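## Task

The shaft was withdrawn too far, and the green spacer was not the only one to drop off. Slide the shaft fully into the large housing block, carrying every white spacer on it in the gap between the two blocks. The green spacer must stay off the shaft.

## Robot and tools

Robot: two arms, left_arm and right_arm, each a 6-joint arm with a two-finger parallel gripper and a wrist camera. The scene frame has its origin at table-top height, midway between the nominal bases, with +z up, +x out over the table and left_arm on the +y side. Calibrated bases: left_arm at (+0.047, +0.286, +0.041) m, right_arm at (+0.018, -0.223, +0.040) m, both turned only slightly about z. Every hand pose, target and velocity an arm reports is in that arm's own base frame; fixed cameras and the table use the scene frame. The fingers point along the gripper's +z and open along its y. end_effector_position is the point between the pads, about 1 cm short of the tips.

execute_actions(actions, cameras): actions is a list of actions; each action is a table of at most 15 rows, one row per 1/30 s step, and a short table repeats its final row to fill 15 steps. Each row is one flat list of 14 numbers, all in [-1, 1]: left_arm dx, dy, dz, rx, ry, rz, opening, then right_arm in the same order, always all 14 even if one arm stays put. dx..rz are an offset, not a pose: measured along that arm's base axes from its Hand target at the start of the action (every row counts from that same start, not the row before), with rotation about the Hand target position. Scale: 1.0 = 0.6 m of translation or 180 degrees; rx, ry, rz form one rotation vector. A translation longer than 1.0 is shortened along its line. Sending the same offset again moves further. opening is absolute: +1 fully open (0.094 m), -1 closed. To keep an arm still, send zeros for its six pose numbers and repeat its current opening (a 0 opening is itself a command, half open). Images come back only for an empty actions list or when cameras names them (["all"] for all, [] for none).

move(target, speed, blend, opening_speed, grip_force, blocking, cameras): target is one 14-number row as above, or a list of up to 15 such rows as waypoints; every waypoint is an offset from the same starting Hand targets, not from the previous waypoint. Paths are straight and end together, last at least 0.5 s and are cut off after 10 s. speed is m/s per arm path, 0.002 to 2.9 (default 0.25), one value or one per waypoint; rotation is limited to twice that in rad/s. blend (metres) rounds corners at intermediate waypoints; 0 stops at each. opening_speed (per second on the -1..+1 scale, at least 0.2) closes or opens gradually. grip_force is newtons per pad, 10 to 50, one value or one per arm; it persists, and lower values close slowly. blocking=false returns after about 0.5 s while the motion continues. The result adds a move: line: done (within 10 mm and 2 degrees), off_target, moving, held or fault, plus limits=paced (pose clipped) or limits=held (steps withheld). Moves do not avoid obstacles or the other arm.

wait(seconds 0 to 10) lets time pass holding commands; stop() brakes a running move. zoom_image(camera, region=[x0, y0, x1, y1] in pixels, at most 504 by 504) enlarges part of the latest image of cam_high, cam_low (896x504), cam_left_wrist or cam_right_wrist (672x504). read_manual(section="licences") only gives licence text. finished_scene(scene = 1 or 2) ends the scene permanently; the goal must hold without the robot.

Results: end_effector_position (m) and end_effector_quat_wxyz in the arm's base frame; Hand target, the last commanded pose after clipping, from which the next offsets count; Tool commands; grip_measured on the opening scale (reads a little wide when empty, a few mm narrow when squeezing a part); Joint positions (last number is finger opening in m); Joint velocities, omitted when all are noise; Joint torques (offsets and noise, wrap at ±28 N m on joints 1 to 3); Motor temperatures; step readings of hand position for action calls. A gripper often rests a few cm off its Hand target from friction and weight; that is not contact. Resend the missing distance as an offset if needed. The controller clips commanded orientation to 40 degrees from the measured one per step.

Cautions: do not drop parts, release them while moving, or let anything leave the table. Approach slowly; faster moves and targets far beyond contact hit harder. A stalled arm keeps pushing until you command its target back past the gripper. Keep the arms, grippers and wrist cameras apart; the clearance check will not stop gripper-to-gripper contact, and closing on the other arm's fingers counts as a press. Avoid paths near an arm's own base. Loads, stretched poses and unreachable targets heat motors: MOTOR HOT at 75 °C, a fault that folds the arm at 90 °C. Loose objects may get nudged occasionally.

Each tool is called after "Emit:" by a JSON object that holds its "api" and its "payload".

## Session

Emit:
{"api": "execute_actions", "payload": {"actions": []}}

Scene clock: 0.00 s.
left_arm: end_effector_position=(+0.3844, +0.0627, +0.1144) grip_measured=+1.000 end_effector_quat_wxyz=(+0.588, -0.126, +0.784, +0.153) | right_arm: end_effector_position=(+0.3884, -0.0360, +0.1176) grip_measured=+1.000 end_effector_quat_wxyz=(+0.638, +0.111, +0.759, -0.075)
Joint positions: left_arm=[-0.037 1.512 0.354 0.865 -0.434 -0.03 0.094] | right_arm=[0.042 1.59 0.288 1.118 0.299 0.083 0.094]
Joint velocities: within noise
Joint torques (N m): no reading
Motor temperatures (°C): left_arm=[24 27 27 29 25 27 25] | right_arm=[27 24 25 29 27 26 24]
Heat: left arm: 29 °C; right arm: 29 °C.
Hand target: left_arm +0.3863, +0.0630, +0.1200; +0.594, -0.128, +0.779, +0.153 | right_arm +0.3883, -0.0361, +0.1161; +0.634, +0.111, +0.761, -0.076
Tool commands: left_gripper/opening=+1.0 right_gripper/opening=+1.0

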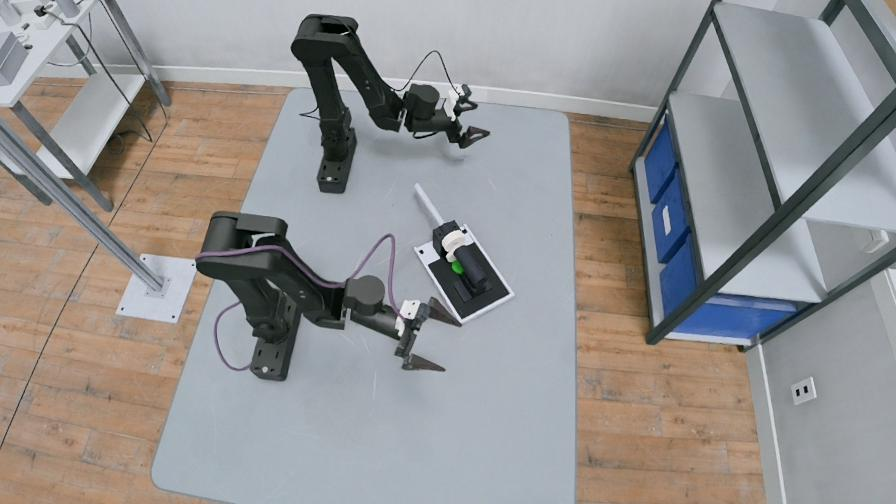

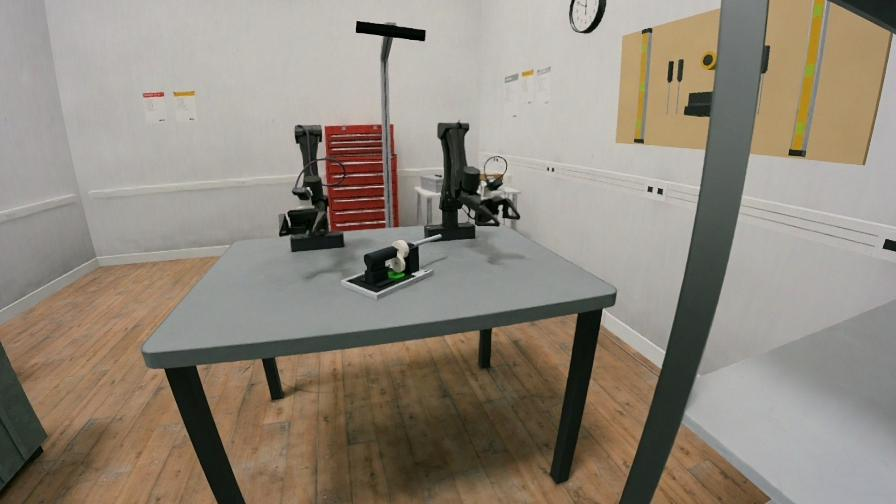

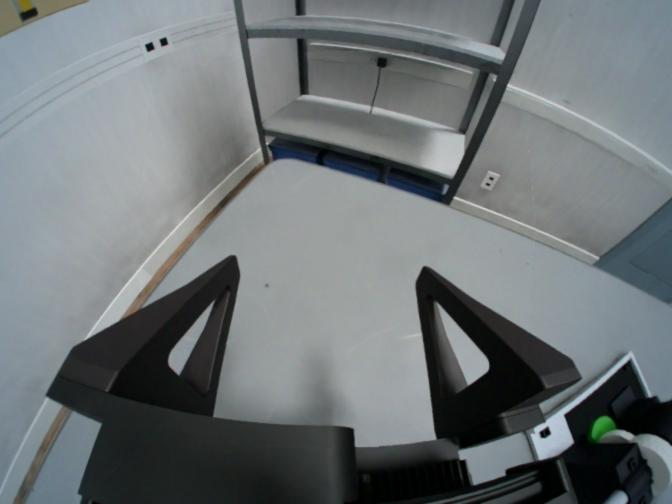

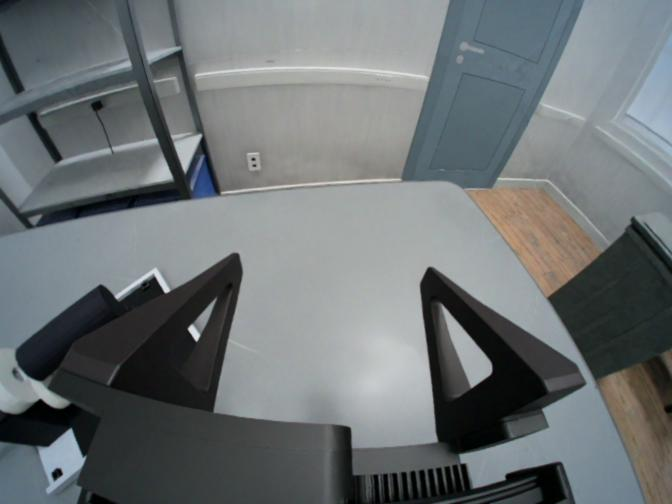

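Emit:
{"api": "zoom_image", "payload": {"camera": "cam_high", "region": [390, 170, 540, 330]}}

Emit:
{"api": "zoom_image", "payload": {"camera": "cam_low", "region": [330, 220, 450, 310]}}

Emit:
{"api": "zoom_image", "payload": {"camera": "cam_left_wrist", "region": [470, 330, 672, 504]}}

Emit:
{"api": "zoom_image", "payload": {"camera": "cam_right_wrist", "region": [0, 250, 240, 504]}}

Scaled by 3.150 from the camera's 896x504 image, which has a finer 1280x720 frame.

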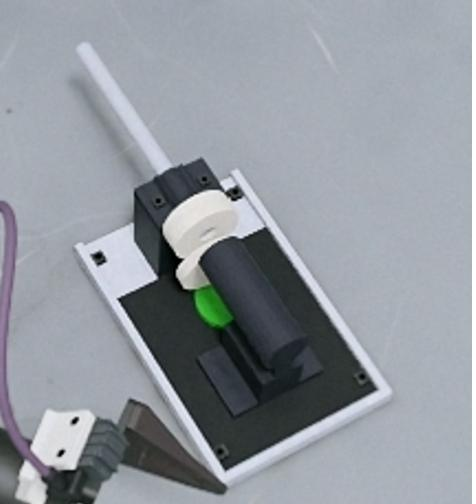

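Scaled by 4.200 from the camera's 896x504 image, which has a finer 1280x720 frame.

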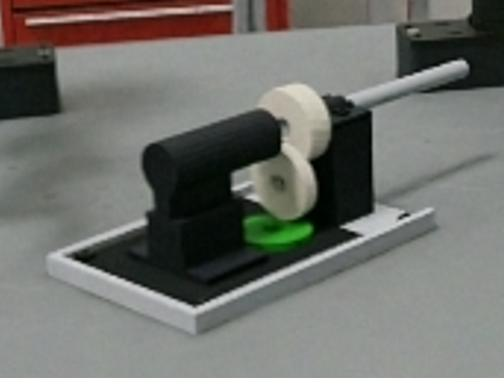

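Scaled by 2.495 from the camera's 672x504 image, which has a finer 960x720 frame.

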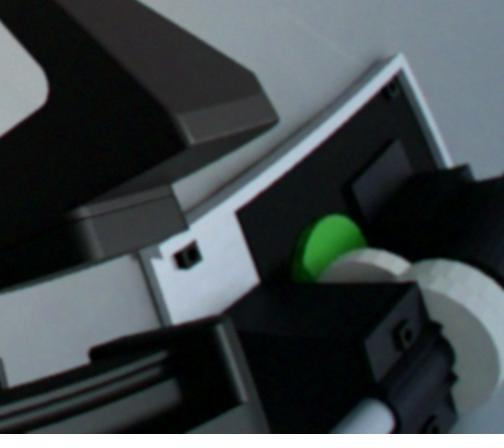

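Scaled by 1.984 from the camera's 672x504 image, which has a finer 960x720 frame.

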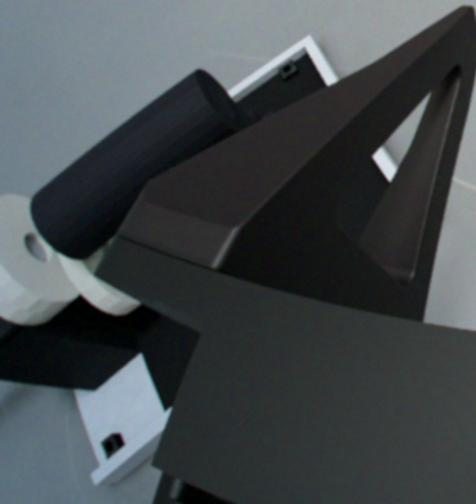

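Emit:
{"api": "move", "payload": {"target": [[0,0,0,0,0,0,1, 0,0,0.2,0,0,0,1],[0,0,0,0,0,0,1, -0.026,0.468,0.2,0.263,0.364,-0.191,1]], "blend": [0.03,0], "cameras": ["all"]}}

Scene clock: 9.37 s.
left_arm: end_effector_position=(+0.3844, +0.0627, +0.1144) grip_measured=+1.000 end_effector_quat_wxyz=(+0.588, -0.126, +0.784, +0.153) | right_arm: end_effector_position=(+0.3728, +0.2447, +0.2409) grip_measured=+1.000 end_effector_quat_wxyz=(+0.080, +0.471, +0.867, +0.138)
Joint positions: left_arm=[-0.037 1.512 0.354 0.865 -0.434 -0.03 0.094] | right_arm=[0.583 2.092 2.398 -1.556 0.012 1.577 0.094]
Joint torques (N m): left_arm=[0.06 -5.75 5.56 1.68 -0.07 -0.04] | right_arm=[-0.18 -7.66 6.94 0.44 -0.05 0.09]
Heat: left arm: 30 °C; right arm: 30 °C.
Hand target: left_arm +0.3863, +0.0630, +0.1200; +0.594, -0.128, +0.779, +0.153 | right_arm +0.3727, +0.2448, +0.2362; +0.001, +0.484, +0.875, +0.001
Off the commanded pose: left_arm 0.006 m, 1 deg | right_arm 0.005 m, 18 deg.
joint sent to its limit (right arm) — joint 4 (wrist pitch), lower limit. The joint targets are off in orientation, not in position.
move: off_target (right_arm)
camera_calibration:
cam_right_wrist: T_world_to_cam=[[-0.73441, -0.60458, -0.308424, 0.494516], [-0.643598, 0.476097, 0.599261, -0.00791546], [-0.215461, 0.638604, -0.738756, 0.209453], [0, 0, 0, 1]] pos_world=[0.403212, 0.168985, 0.311999]

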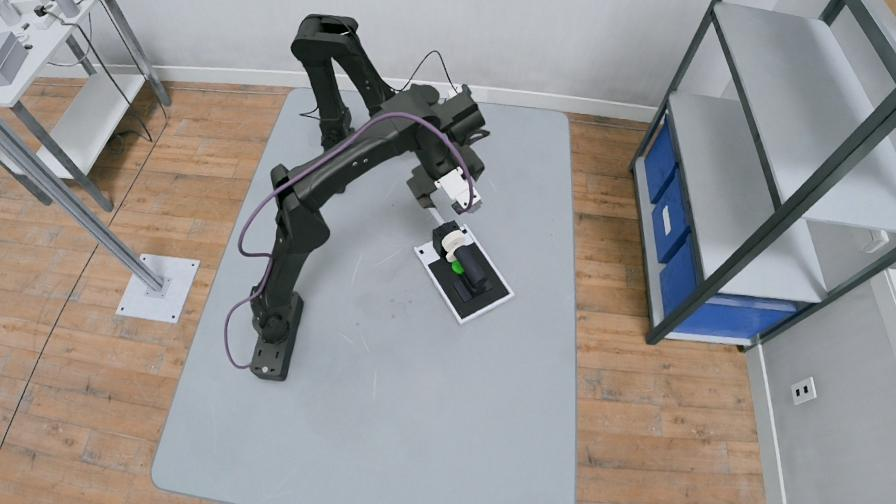

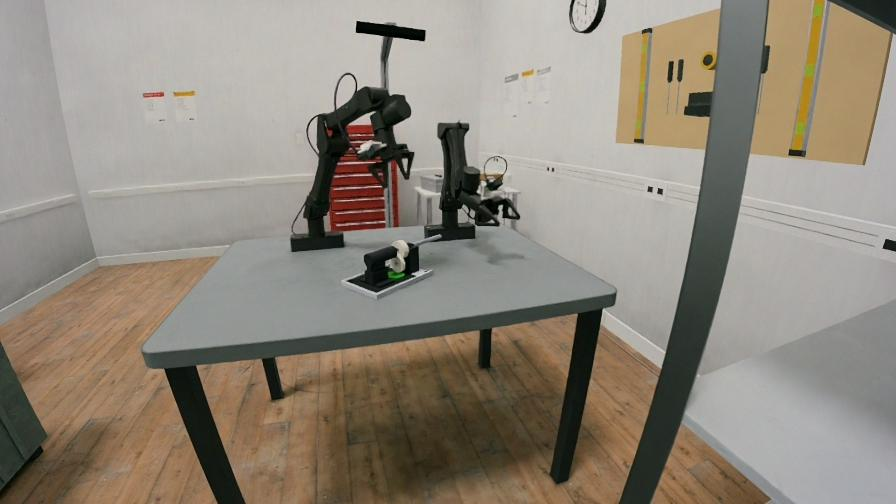

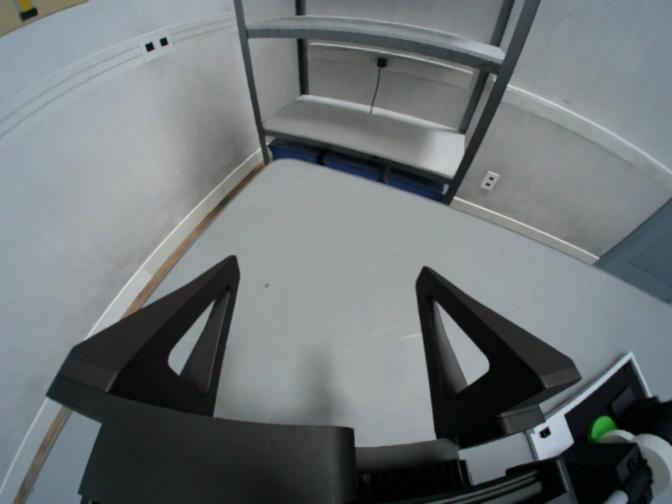

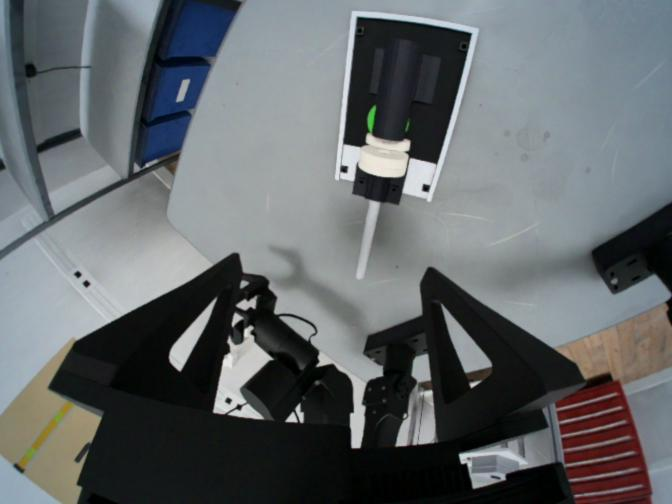

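Emit:
{"api": "zoom_image", "payload": {"camera": "cam_right_wrist", "region": [310, 0, 510, 290]}}

Scaled by 1.738 from the camera's 672x504 image, which has a finer 960x720 frame.

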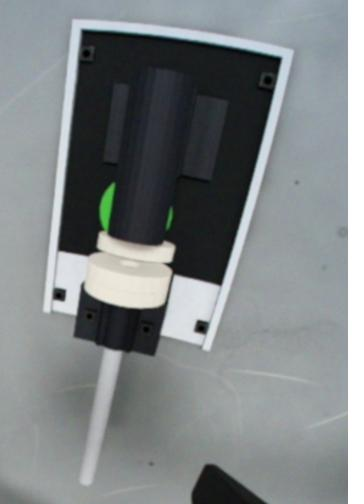

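Emit:
{"api": "move", "payload": {"target": [0,0,0,0,0,0,1, -0.085,-0.07,-0.224,-0.055,-0.24,0.478,1], "cameras": ["cam_right_wrist","cam_high"]}}

Emit:
{"api": "zoom_image", "payload": {"camera": "cam_right_wrist", "region": [180, 180, 480, 405]}}

Scene clock: 15.50 s.
left_arm: end_effector_position=(+0.3844, +0.0627, +0.1144) grip_measured=+1.000 end_effector_quat_wxyz=(+0.588, -0.126, +0.784, +0.153) | right_arm: end_effector_position=(+0.3231, +0.2041, +0.0979) grip_measured=+1.000 end_effector_quat_wxyz=(+0.323, -0.257, +0.906, +0.091)
Joint positions: left_arm=[-0.037 1.512 0.354 0.865 -0.434 -0.03 0.094] | right_arm=[0.564 1.448 0.85 -0.288 0.008 0.009 0.094]
Joint torques (N m): left_arm=[-0.01 -5.76 5.61 1.68 -0.07 -0.04] | right_arm=[-0.57 -6.74 5.45 1.29 -0.11 -0.12]
Heat: left arm: 31 °C; right arm: 30 °C.
Hand target: left_arm +0.3863, +0.0630, +0.1200; +0.594, -0.128, +0.779, +0.153 | right_arm +0.3217, +0.2028, +0.1018; +0.329, -0.261, +0.902, +0.096
Off the commanded pose: left_arm 0.006 m, 1 deg | right_arm 0.004 m, 1 deg.
move: done
camera_calibration:
cam_right_wrist: T_world_to_cam=[[0.58952, -0.804606, 0.0712412, -0.0347731], [-0.807733, -0.587837, 0.0448783, 0.389645], [0.00576891, -0.0840005, -0.996449, 0.220253], [0, 0, 0, 1]] pos_world=[0.333958, 0.219571, 0.204461]
Images, in order (width x height): cam_high 896x504, cam_right_wrist 672x504.

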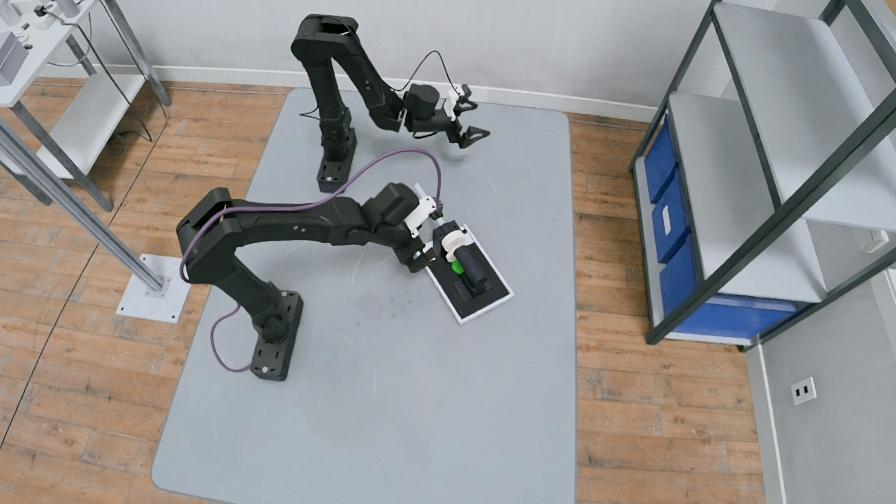

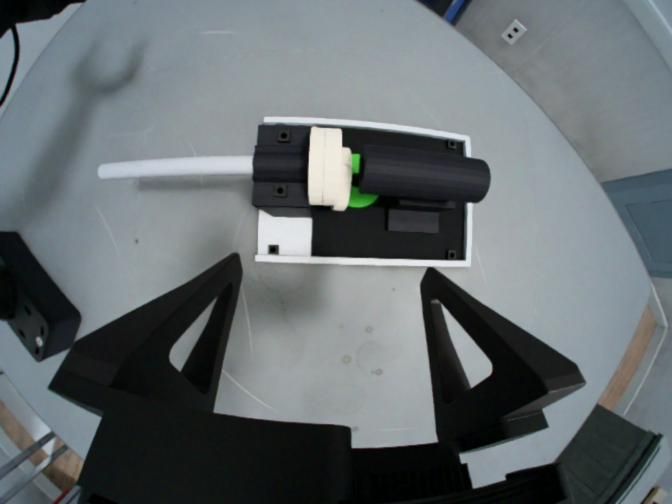

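Scaled by 1.680 from the camera's 672x504 image, which has a finer 960x720 frame.

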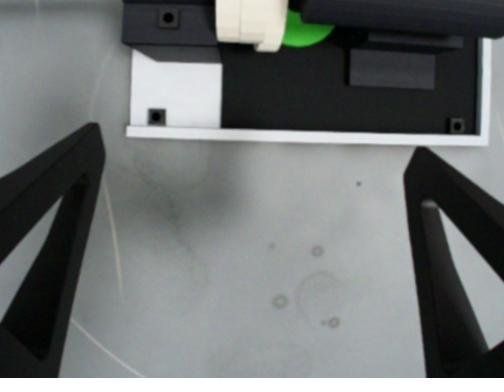

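Emit:
{"api": "zoom_image", "payload": {"camera": "cam_right_wrist", "region": [240, 105, 500, 275]}}

Scaled by 1.938 from the camera's 672x504 image, which has a finer 960x720 frame.

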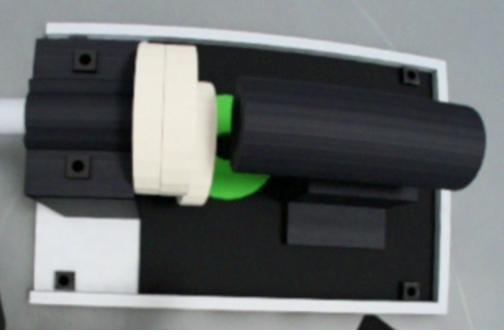

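Emit:
{"api": "move", "payload": {"target": [0,0,0,0,0,0,1, -0.017,-0.005,-0.078,0.118,-0.188,0,1], "cameras": ["cam_right_wrist"]}}

Emit:
{"api": "zoom_image", "payload": {"camera": "cam_right_wrist", "region": [200, 150, 520, 390]}}

Scene clock: 20.33 s.
left_arm: end_effector_position=(+0.3844, +0.0627, +0.1144) grip_measured=+1.000 end_effector_quat_wxyz=(+0.588, -0.126, +0.784, +0.153) | right_arm: end_effector_position=(+0.3099, +0.1958, +0.0440) grip_measured=+1.000 end_effector_quat_wxyz=(+0.579, -0.217, +0.768, +0.168)
Joint positions: left_arm=[-0.037 1.512 0.354 0.865 -0.434 -0.03 0.094] | right_arm=[0.564 1.945 0.169 1.5 0.007 0.009 0.094]
Joint torques (N m): left_arm=[-0.08 -5.86 5.63 1.64 -0.11 -0.04] | right_arm=[0.83 -4.1 2.14 2.31 0.01 -0.09]
Heat: left arm: 31 °C; right arm: 31 °C.
Hand target: left_arm +0.3863, +0.0630, +0.1200; +0.594, -0.128, +0.779, +0.153 | right_arm +0.3115, +0.1998, +0.0550; +0.618, -0.213, +0.735, +0.179
Off the commanded pose: left_arm 0.006 m, 1 deg | right_arm 0.012 m, 6 deg.
joint sent to its limit (right arm) — joint 4 (wrist pitch), upper limit. The joint targets are off in orientation, not in position.
move: off_target (right_arm)
camera_calibration:
cam_right_wrist: T_world_to_cam=[[0.544997, -0.832746, 0.0975317, -0.0116004], [-0.676697, -0.505558, -0.53525, 0.345254], [0.495035, 0.22571, -0.839044, -0.0531996], [0, 0, 0, 1]] pos_world=[0.26629, 0.176893, 0.141291]
Images, in order (width x height): cam_right_wrist 672x504.

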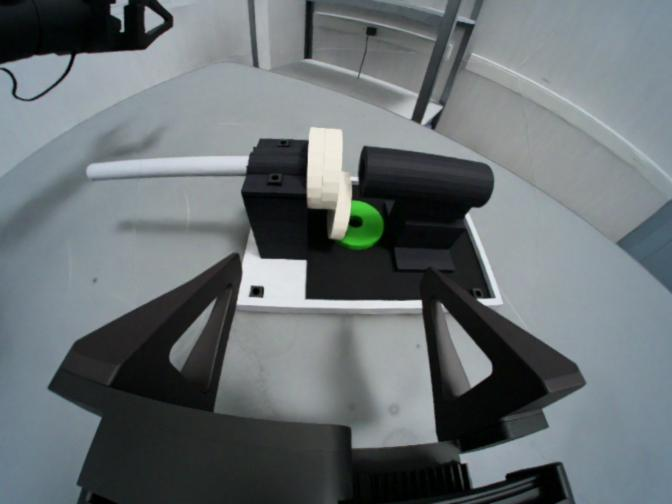

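Scaled by 1.575 from the camera's 672x504 image, which has a finer 960x720 frame.

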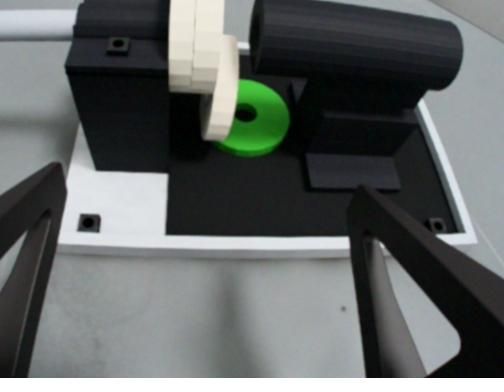

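Emit:
{"api": "zoom_image", "payload": {"camera": "cam_right_wrist", "region": [230, 110, 400, 260]}}

Scaled by 2.965 from the camera's 672x504 image, which has a finer 960x720 frame.

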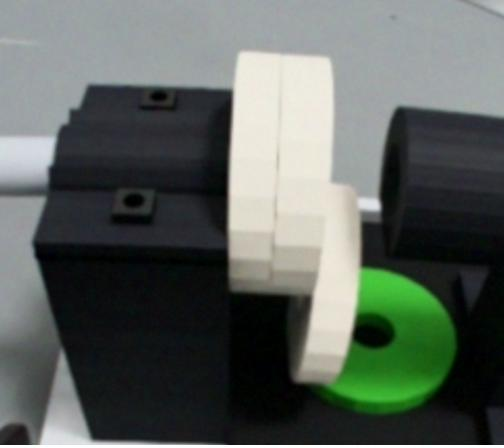

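Emit:
{"api": "move", "payload": {"target": [0,0,0,0,0,0,1, 0.05,-0.07,-0.02,0,0,0,1], "cameras": ["cam_right_wrist"]}}

Emit:
{"api": "zoom_image", "payload": {"camera": "cam_right_wrist", "region": [200, 100, 370, 250]}}

Scene clock: 31.83 s.
left_arm: end_effector_position=(+0.3844, +0.0627, +0.1144) grip_measured=+1.000 end_effector_quat_wxyz=(+0.588, -0.126, +0.784, +0.153) | right_arm: end_effector_position=(+0.3363, +0.1554, +0.0314) grip_measured=+1.000 end_effector_quat_wxyz=(+0.570, -0.215, +0.775, +0.170)
Joint positions: left_arm=[-0.037 1.512 0.354 0.865 -0.434 -0.03 0.094] | right_arm=[0.317 2.01 0.204 1.5 -0.233 -0.053 0.094]
Joint torques (N m): left_arm=[-0.06 -5.9 5.61 1.69 -0.1 -0.02] | right_arm=[-0.57 -4.26 2.71 2.28 -0.23 -0.12]
Motor temperatures (°C): left_arm=[24 28 27 32 24 27 25] | right_arm=[27 25 26 37 27 26 24]
Heat: left arm: 32 °C; right arm: 37 °C.
Hand target: left_arm +0.3863, +0.0630, +0.1200; +0.594, -0.128, +0.779, +0.153 | right_arm +0.3414, +0.1578, +0.0430; +0.618, -0.213, +0.735, +0.179
Off the commanded pose: left_arm 0.006 m, 1 deg | right_arm 0.013 m, 7 deg.
joint sent to its limit (right arm) — joint 4 (wrist pitch), upper limit. The joint targets are off in orientation, not in position.
move: off_target (right_arm)
camera_calibration:
cam_right_wrist: T_world_to_cam=[[0.547972, -0.832238, 0.0843037, -0.0591082], [-0.689331, -0.506359, -0.518096, 0.339833], [0.473867, 0.225789, -0.851158, -0.0602673], [0, 0, 0, 1]] pos_world=[0.295206, 0.136493, 0.129752]
Images, in order (width x height): cam_right_wrist 672x504.

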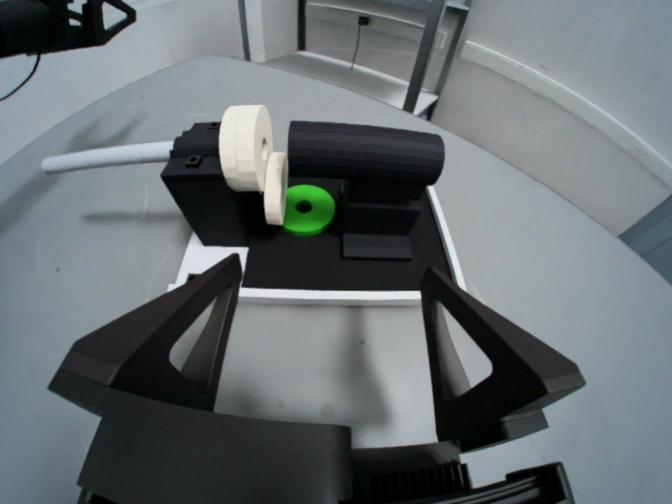

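Scaled by 2.965 from the camera's 672x504 image, which has a finer 960x720 frame.

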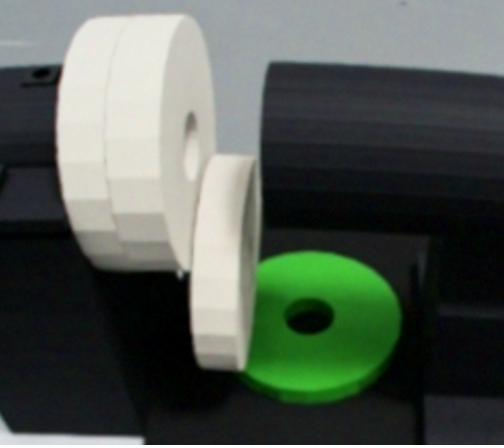

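Emit:
{"api": "move", "payload": {"target": [[0,0,0,0,0,0,1, -0.07,0.02,0.22,0.094,0.475,-0.397,1],[0,0,0,0,0,0,1, 0.0755,0.118,0.145,0.094,0.475,-0.397,1]], "blend": [0.03,0], "cameras": ["cam_right_wrist","cam_high"]}}

Emit:
{"api": "zoom_image", "payload": {"camera": "cam_right_wrist", "region": [200, 100, 500, 350]}}

Scene clock: 41.57 s.
left_arm: end_effector_position=(+0.3844, +0.0627, +0.1144) grip_measured=+1.000 end_effector_quat_wxyz=(+0.588, -0.126, +0.784, +0.153) | right_arm: end_effector_position=(+0.3898, +0.2258, +0.1304) grip_measured=+1.000 end_effector_quat_wxyz=(+0.013, +0.457, +0.889, +0.015)
Joint positions: left_arm=[-0.037 1.512 0.354 0.865 -0.434 -0.03 0.094] | right_arm=[0.525 2.307 2.334 -1.558 0.005 1.475 0.094]
Joint torques (N m): left_arm=[0.01 -6.01 5.57 1.67 -0.07 -0.05] | right_arm=[0.64 -9.99 7.06 -0.1 -0.06 0.09]
Heat: left arm: 32 °C; right arm: 36 °C.
Hand target: left_arm +0.3863, +0.0630, +0.1200; +0.594, -0.128, +0.779, +0.153 | right_arm +0.3868, +0.2285, +0.1301; -0.001, +0.460, +0.888, -0.001
Off the commanded pose: left_arm 0.006 m, 1 deg | right_arm 0.004 m, 3 deg.
joint sent to its limit (right arm) — joint 4 (wrist pitch), lower limit. The joint targets still meet the commanded pose.
move: off_target (right_arm)
camera_calibration:
cam_right_wrist: T_world_to_cam=[[-0.746626, -0.664411, -0.0332727, 0.443869], [-0.519148, 0.550654, 0.653655, 0.00585478], [-0.415974, 0.50531, -0.756061, 0.254072], [0, 0, 0, 1]] pos_world=[0.440131, 0.163303, 0.203036]
Images, in order (width x height): cam_high 896x504, cam_right_wrist 672x504.

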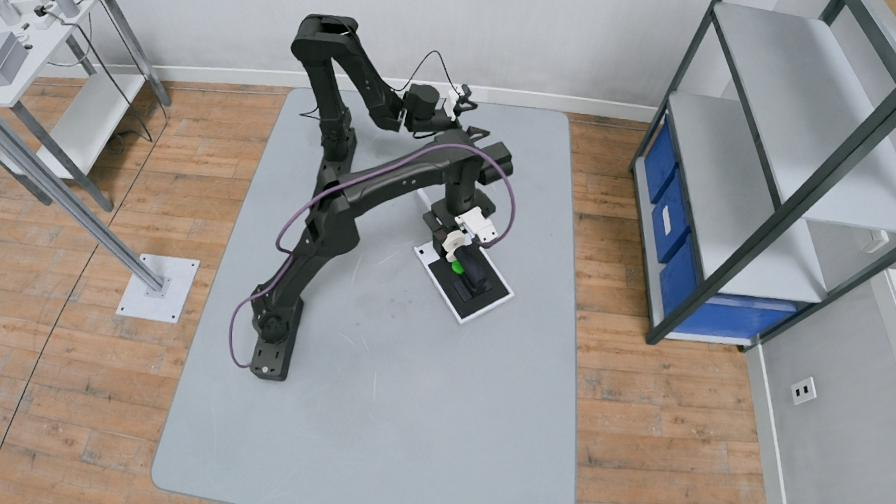

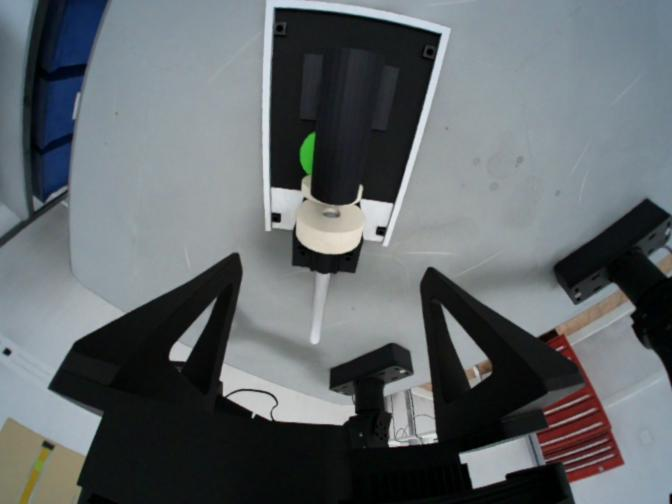

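Scaled by 1.680 from the camera's 672x504 image, which has a finer 960x720 frame.

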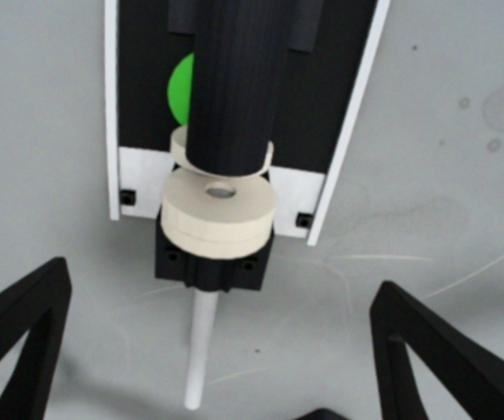

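Emit:
{"api": "move", "payload": {"target": [0,0,0,0,0,0,1, -0.0057,0.0183,-0.0667,0,0,0,1], "cameras": ["cam_right_wrist"], "speed": 0.1}}

Emit:
{"api": "zoom_image", "payload": {"camera": "cam_right_wrist", "region": [200, 50, 500, 350]}}

Scene clock: 45.53 s.
left_arm: end_effector_position=(+0.3844, +0.0627, +0.1144) grip_measured=+1.000 end_effector_quat_wxyz=(+0.588, -0.126, +0.784, +0.153) | right_arm: end_effector_position=(+0.3857, +0.2381, +0.1025) grip_measured=+1.000 end_effector_quat_wxyz=(+0.008, +0.456, +0.890, +0.010)
Joint positions: left_arm=[-0.037 1.512 0.354 0.865 -0.434 -0.03 0.094] | right_arm=[0.552 2.311 2.229 -1.463 0.004 1.5 0.094]
Joint torques (N m): left_arm=[0.02 -5.85 5.71 1.67 -0.12 -0.03] | right_arm=[0.38 -9.29 4.86 0.13 -0.06 0.07]
Heat: left arm: 32 °C; right arm: 35 °C.
Hand target: left_arm +0.3863, +0.0630, +0.1200; +0.594, -0.128, +0.779, +0.153 | right_arm +0.3833, +0.2396, +0.0901; -0.001, +0.460, +0.888, -0.001
Off the commanded pose: left_arm 0.006 m, 1 deg | right_arm 0.013 m, 2 deg.
move: off_target (right_arm)
camera_calibration:
cam_right_wrist: T_world_to_cam=[[-0.744909, -0.666888, -0.019261, 0.446664], [-0.511803, 0.552684, 0.657722, 0.0113796], [-0.427982, 0.499801, -0.753015, 0.230698], [0, 0, 0, 1]] pos_world=[0.437283, 0.176283, 0.174837]
Images, in order (width x height): cam_right_wrist 672x504.

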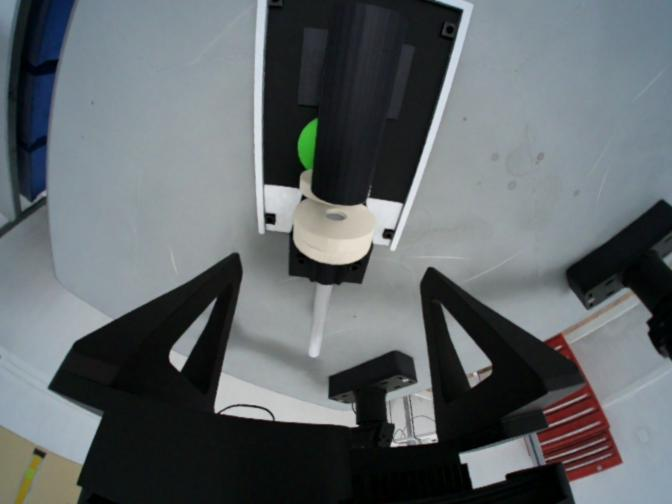

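Scaled by 1.680 from the camera's 672x504 image, which has a finer 960x720 frame.

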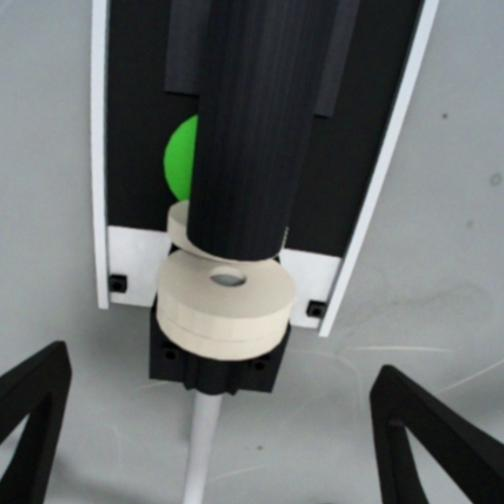

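Emit:
{"api": "move", "payload": {"target": [0,0,0,0,0,0,1, 0.0028,-0.0047,-0.05,0,0,0,1], "cameras": ["cam_right_wrist"], "speed": 0.1}}

Emit:
{"api": "zoom_image", "payload": {"camera": "cam_right_wrist", "region": [200, 50, 500, 350]}}

Scene clock: 47.93 s.
left_arm: end_effector_position=(+0.3844, +0.0627, +0.1144) grip_measured=+1.000 end_effector_quat_wxyz=(+0.588, -0.126, +0.784, +0.153) | right_arm: end_effector_position=(+0.3862, +0.2384, +0.0683) grip_measured=+1.000 end_effector_quat_wxyz=(+0.006, +0.456, +0.890, +0.005)
Joint positions: left_arm=[-0.037 1.512 0.354 0.865 -0.434 -0.03 0.094] | right_arm=[0.552 2.311 2.092 -1.337 0.004 1.5 0.094]
Joint torques (N m): left_arm=[-0.12 -5.87 5.6 1.69 -0.12 -0.02] | right_arm=[-0.34 -10.15 4.9 0.15 -0.06 0.01]
Heat: left arm: 32 °C; right arm: 34 °C.
Hand target: left_arm +0.3863, +0.0630, +0.1200; +0.594, -0.128, +0.779, +0.153 | right_arm +0.3850, +0.2367, +0.0600; -0.001, +0.460, +0.888, -0.001
Off the commanded pose: left_arm 0.006 m, 1 deg | right_arm 0.008 m, 1 deg.
move: done
camera_calibration:
cam_right_wrist: T_world_to_cam=[[-0.745265, -0.666701, -0.00944793, 0.445938], [-0.50602, 0.556309, 0.659139, 0.0308594], [-0.434193, 0.496014, -0.751962, 0.208205], [0, 0, 0, 1]] pos_world=[0.438359, 0.176868, 0.140434]
Images, in order (width x height): cam_right_wrist 672x504.

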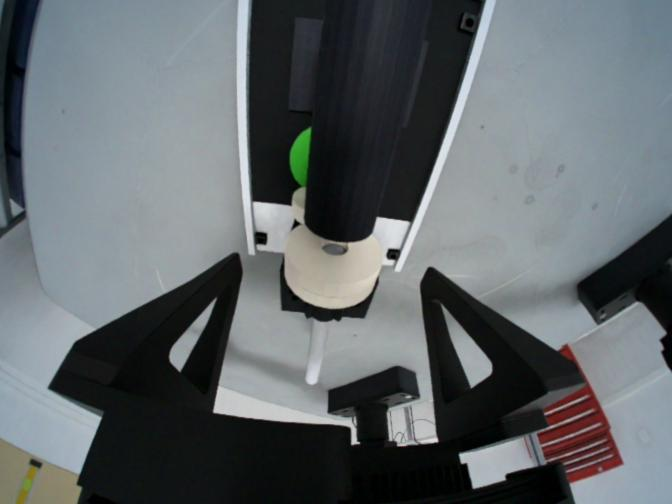

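Scaled by 1.680 from the camera's 672x504 image, which has a finer 960x720 frame.

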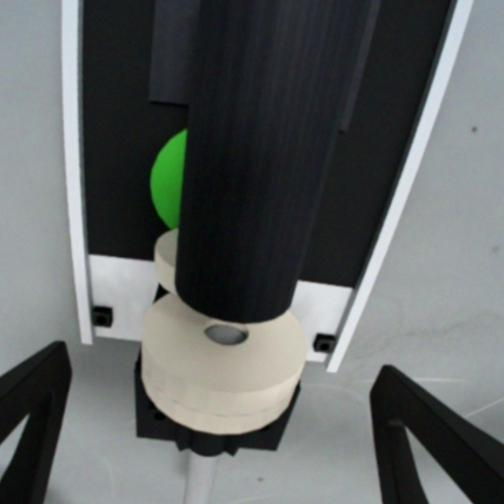

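Emit:
{"api": "move", "payload": {"target": [0,0,0,0,0,0,1, 0.0012,-0.0068,-0.055,0,0,0,1], "cameras": ["cam_right_wrist"], "speed": 0.1}}

Emit:
{"api": "zoom_image", "payload": {"camera": "cam_right_wrist", "region": [200, 50, 500, 350]}}

Scene clock: 50.43 s.
left_arm: end_effector_position=(+0.3844, +0.0627, +0.1144) grip_measured=+1.000 end_effector_quat_wxyz=(+0.588, -0.126, +0.784, +0.153) | right_arm: end_effector_position=(+0.3873, +0.2356, +0.0366) grip_measured=+1.000 end_effector_quat_wxyz=(+0.006, +0.459, +0.888, +0.007)
Joint positions: left_arm=[-0.037 1.512 0.354 0.865 -0.434 -0.03 0.094] | right_arm=[0.546 2.311 1.967 -1.208 0.004 1.5 0.094]
Joint torques (N m): left_arm=[-0.17 -5.79 5.55 1.67 -0.11 -0.02] | right_arm=[-0.58 -9.91 4.92 0.09 -0.06 -0.06]
Heat: left arm: 32 °C; right arm: 34 °C.
Hand target: left_arm +0.3863, +0.0630, +0.1200; +0.594, -0.128, +0.779, +0.153 | right_arm +0.3857, +0.2326, +0.0270; -0.001, +0.460, +0.888, -0.001
Off the commanded pose: left_arm 0.006 m, 1 deg | right_arm 0.010 m, 1 deg.
move: done
camera_calibration:
cam_right_wrist: T_world_to_cam=[[-0.749568, -0.661809, -0.012518, 0.445277], [-0.504116, 0.558505, 0.658741, 0.0525518], [-0.428969, 0.500082, -0.752266, 0.183286], [0, 0, 0, 1]] pos_world=[0.438882, 0.17368, 0.108835]
Images, in order (width x height): cam_right_wrist 672x504.

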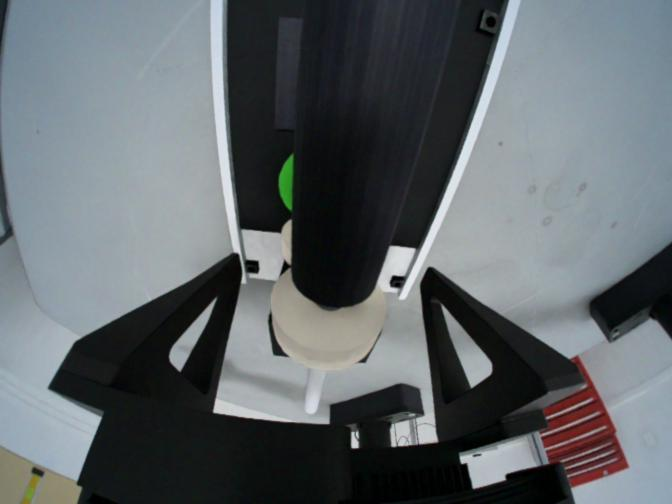

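Scaled by 1.680 from the camera's 672x504 image, which has a finer 960x720 frame.

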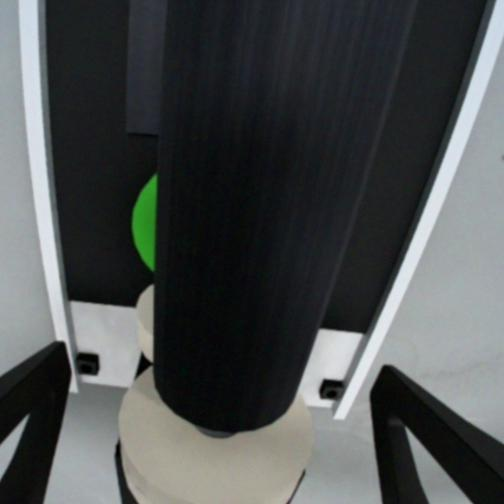

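Emit:
{"api": "move", "payload": {"target": [0,0,0,0,0,0,1, 0.001,0.001,-0.037,0,0,0,1], "cameras": ["cam_right_wrist"], "speed": 0.06}}

Emit:
{"api": "zoom_image", "payload": {"camera": "cam_right_wrist", "region": [200, 150, 500, 450]}}

Scene clock: 51.90 s.
left_arm: end_effector_position=(+0.3844, +0.0627, +0.1144) grip_measured=+1.000 end_effector_quat_wxyz=(+0.588, -0.126, +0.784, +0.153) | right_arm: end_effector_position=(+0.3890, +0.2367, +0.0176) grip_measured=+1.000 end_effector_quat_wxyz=(+0.008, +0.459, +0.888, +0.010)
Joint positions: left_arm=[-0.037 1.512 0.354 0.865 -0.434 -0.03 0.094] | right_arm=[0.546 2.324 1.913 -1.134 0.004 1.5 0.094]
Joint torques (N m): left_arm=[0.05 -5.96 5.6 1.65 -0.1 -0.03] | right_arm=[-0.51 -9.46 4.9 0.14 -0.05 -0.06]
Heat: left arm: 32 °C; right arm: 33 °C.
Hand target: left_arm +0.3863, +0.0630, +0.1200; +0.594, -0.128, +0.779, +0.153 | right_arm +0.3863, +0.2332, +0.0047; -0.001, +0.460, +0.888, -0.001
Off the commanded pose: left_arm 0.006 m, 1 deg | right_arm 0.014 m, 2 deg.
move: off_target (right_arm)
camera_calibration:
cam_right_wrist: T_world_to_cam=[[-0.749497, -0.661717, -0.0195953, 0.447014], [-0.50818, 0.556118, 0.657637, 0.067522], [-0.424272, 0.502855, -0.75308, 0.166759], [0, 0, 0, 1]] pos_world=[0.4401, 0.174391, 0.0899373]
Images, in order (width x height): cam_right_wrist 672x504.

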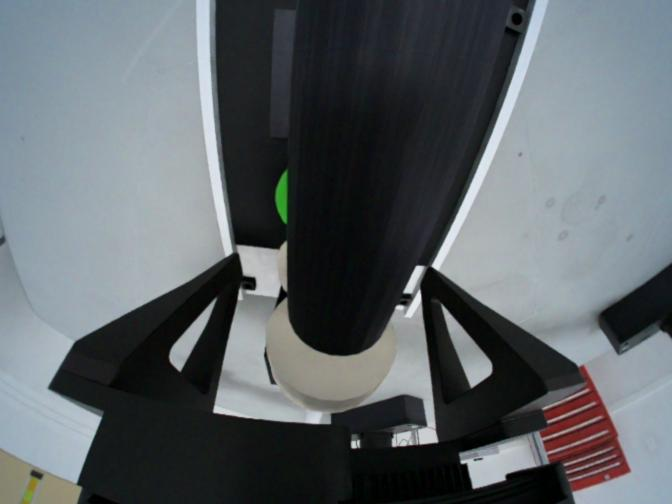

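Scaled by 1.680 from the camera's 672x504 image, which has a finer 960x720 frame.

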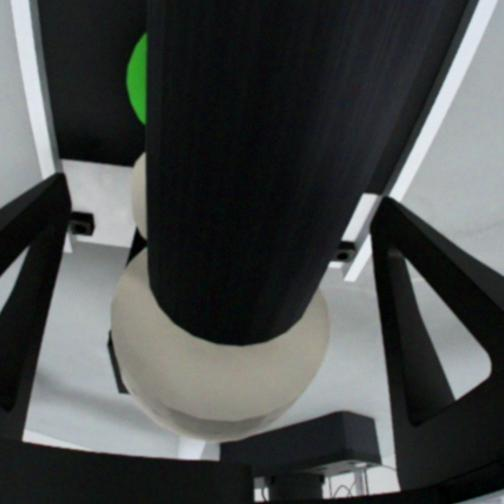

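Emit:
{"api": "move", "payload": {"target": [0,0,0,0,0,0,1, 0,0,0.0,0,0,0,0.3], "cameras": ["cam_right_wrist"], "speed": 0.06, "opening_speed": 0.6}}

Emit:
{"api": "zoom_image", "payload": {"camera": "cam_right_wrist", "region": [200, 150, 500, 450]}}

Scene clock: 53.73 s.
left_arm: end_effector_position=(+0.3844, +0.0627, +0.1144) grip_measured=+1.000 end_effector_quat_wxyz=(+0.588, -0.126, +0.784, +0.153) | right_arm: end_effector_position=(+0.3892, +0.2368, +0.0176) grip_measured=+0.302 end_effector_quat_wxyz=(+0.009, +0.459, +0.888, +0.010)
Joint positions: left_arm=[-0.037 1.512 0.354 0.865 -0.434 -0.03 0.094] | right_arm=[0.546 2.324 1.913 -1.133 0.004 1.5 0.061]
Joint torques (N m): left_arm=[-0.18 -5.97 5.53 1.64 -0.09 0.02] | right_arm=[-0.51 -9.44 4.9 0.14 -0.05 -0.06]
Heat: left arm: 32 °C; right arm: 33 °C.
Hand target: left_arm +0.3863, +0.0630, +0.1200; +0.594, -0.128, +0.779, +0.153 | right_arm +0.3863, +0.2332, +0.0047; -0.001, +0.460, +0.888, -0.001
Off the commanded pose: left_arm 0.006 m, 1 deg | right_arm 0.014 m, 2 deg.
move: off_target (right_arm)
camera_calibration:
cam_right_wrist: T_world_to_cam=[[-0.749436, -0.661763, -0.0204022, 0.447286], [-0.508687, 0.555808, 0.657507, 0.0678571], [-0.423774, 0.503137, -0.753172, 0.166533], [0, 0, 0, 1]] pos_world=[0.440302, 0.174492, 0.0899375]
Images, in order (width x height): cam_right_wrist 672x504.

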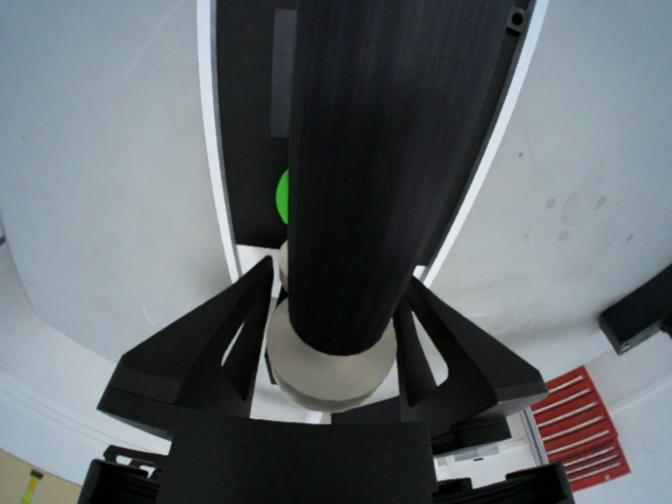

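Scaled by 1.680 from the camera's 672x504 image, which has a finer 960x720 frame.

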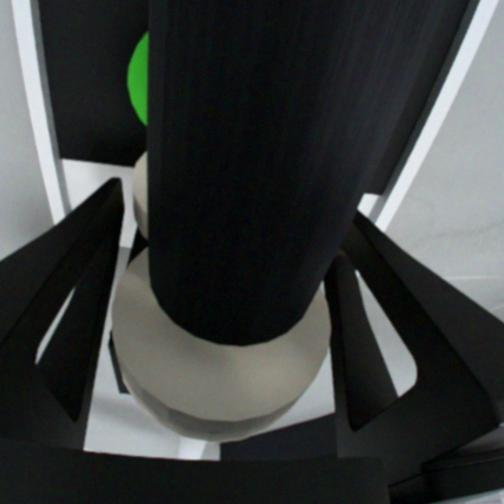

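Emit:
{"api": "move", "payload": {"target": [0,0,0,0,0,0,1, 0,0,0.0,0,0,0,0.13], "cameras": ["cam_right_wrist"], "speed": 0.06, "opening_speed": 0.2, "grip_force": [50,12]}}

Emit:
{"api": "zoom_image", "payload": {"camera": "cam_right_wrist", "region": [200, 150, 500, 450]}}

Scene clock: 55.20 s.
left_arm: end_effector_position=(+0.3844, +0.0627, +0.1144) grip_measured=+1.000 end_effector_quat_wxyz=(+0.588, -0.126, +0.784, +0.153) | right_arm: end_effector_position=(+0.3893, +0.2369, +0.0176) grip_measured=+0.148 end_effector_quat_wxyz=(+0.009, +0.459, +0.888, +0.010)
Joint positions: left_arm=[-0.037 1.512 0.354 0.865 -0.434 -0.03 0.094] | right_arm=[0.546 2.324 1.913 -1.132 0.004 1.5 0.054]
Joint torques (N m): left_arm=[0.01 -5.83 5.59 1.73 -0.09 -0.02] | right_arm=[-0.51 -9.44 4.9 0.13 -0.05 -0.06]
Heat: left arm: 33 °C; right arm: 33 °C.
Hand target: left_arm +0.3863, +0.0630, +0.1200; +0.594, -0.128, +0.779, +0.153 | right_arm +0.3864, +0.2332, +0.0047; -0.001, +0.460, +0.888, -0.001
Off the commanded pose: left_arm 0.006 m, 1 deg | right_arm 0.014 m, 2 deg.
grip_force (N): 50, 12
move: off_target (right_arm)
camera_calibration:
cam_right_wrist: T_world_to_cam=[[-0.749413, -0.661765, -0.0211606, 0.447487], [-0.509137, 0.555549, 0.657378, 0.0681078], [-0.423274, 0.503421, -0.753264, 0.166265], [0, 0, 0, 1]] pos_world=[0.440404, 0.174593, 0.0899377]
Images, in order (width x height): cam_right_wrist 672x504.

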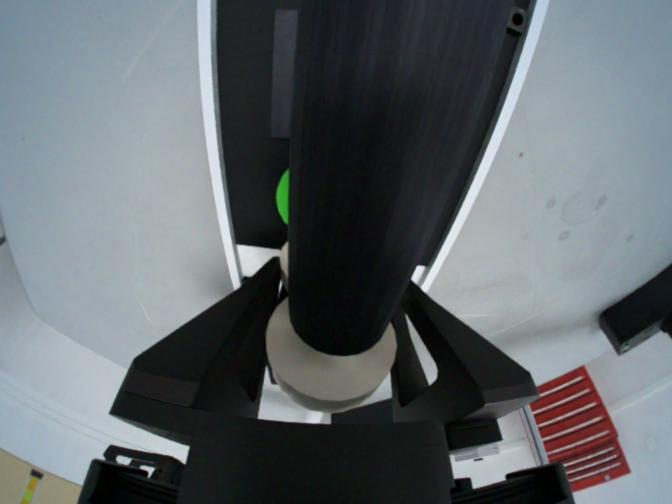

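Scaled by 1.680 from the camera's 672x504 image, which has a finer 960x720 frame.

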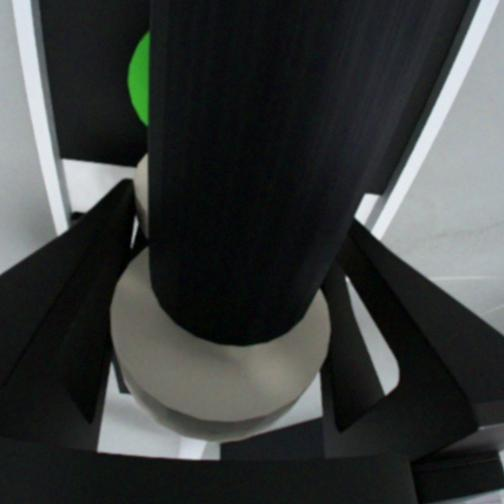

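Emit:
{"api": "move", "payload": {"target": [0,0,0,0,0,0,1, 0,0,0.0,0,0,0,0.0], "cameras": ["cam_right_wrist"], "speed": 0.06, "opening_speed": 0.2}}

Emit:
{"api": "zoom_image", "payload": {"camera": "cam_right_wrist", "region": [220, 200, 440, 420]}}

Scene clock: 56.60 s.
left_arm: end_effector_position=(+0.3844, +0.0627, +0.1144) grip_measured=+1.000 end_effector_quat_wxyz=(+0.588, -0.126, +0.784, +0.153) | right_arm: end_effector_position=(+0.3893, +0.2369, +0.0176) grip_measured=+0.148 end_effector_quat_wxyz=(+0.009, +0.459, +0.888, +0.010)
Joint positions: left_arm=[-0.037 1.512 0.354 0.865 -0.434 -0.03 0.094] | right_arm=[0.546 2.324 1.913 -1.132 0.004 1.5 0.054]
Joint torques (N m): left_arm=[-0.05 -5.82 5.67 1.64 -0.09 -0.02] | right_arm=[-0.51 -9.43 4.9 0.14 -0.06 -0.05]
Heat: left arm: 33 °C; right arm: 33 °C.
Hand target: left_arm +0.3863, +0.0630, +0.1200; +0.594, -0.128, +0.779, +0.153 | right_arm +0.3864, +0.2332, +0.0047; -0.001, +0.460, +0.888, -0.001
Off the commanded pose: left_arm 0.006 m, 1 deg | right_arm 0.014 m, 2 deg.
grip_force (N): 50, 12
move: off_target (right_arm)
camera_calibration:
cam_right_wrist: T_world_to_cam=[[-0.749413, -0.661765, -0.0211606, 0.447487], [-0.509137, 0.555549, 0.657378, 0.0681078], [-0.423274, 0.503421, -0.753264, 0.166265], [0, 0, 0, 1]] pos_world=[0.440404, 0.174593, 0.0899377]
Images, in order (width x height): cam_right_wrist 672x504.

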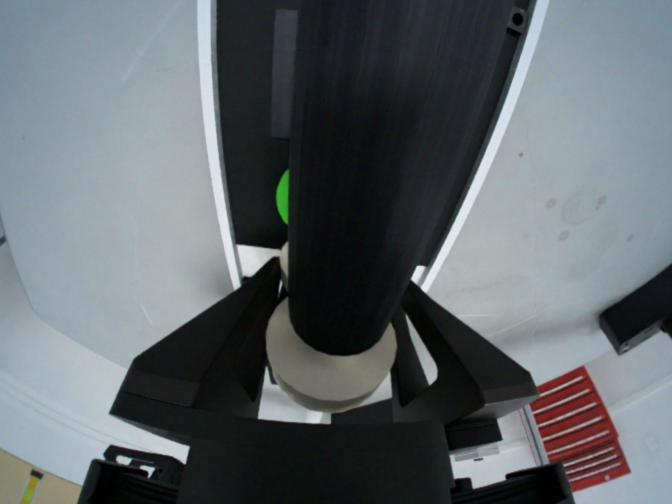

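Scaled by 2.291 from the camera's 672x504 image, which has a finer 960x720 frame.

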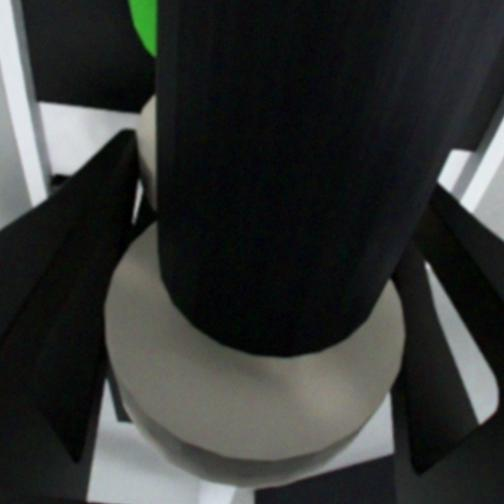

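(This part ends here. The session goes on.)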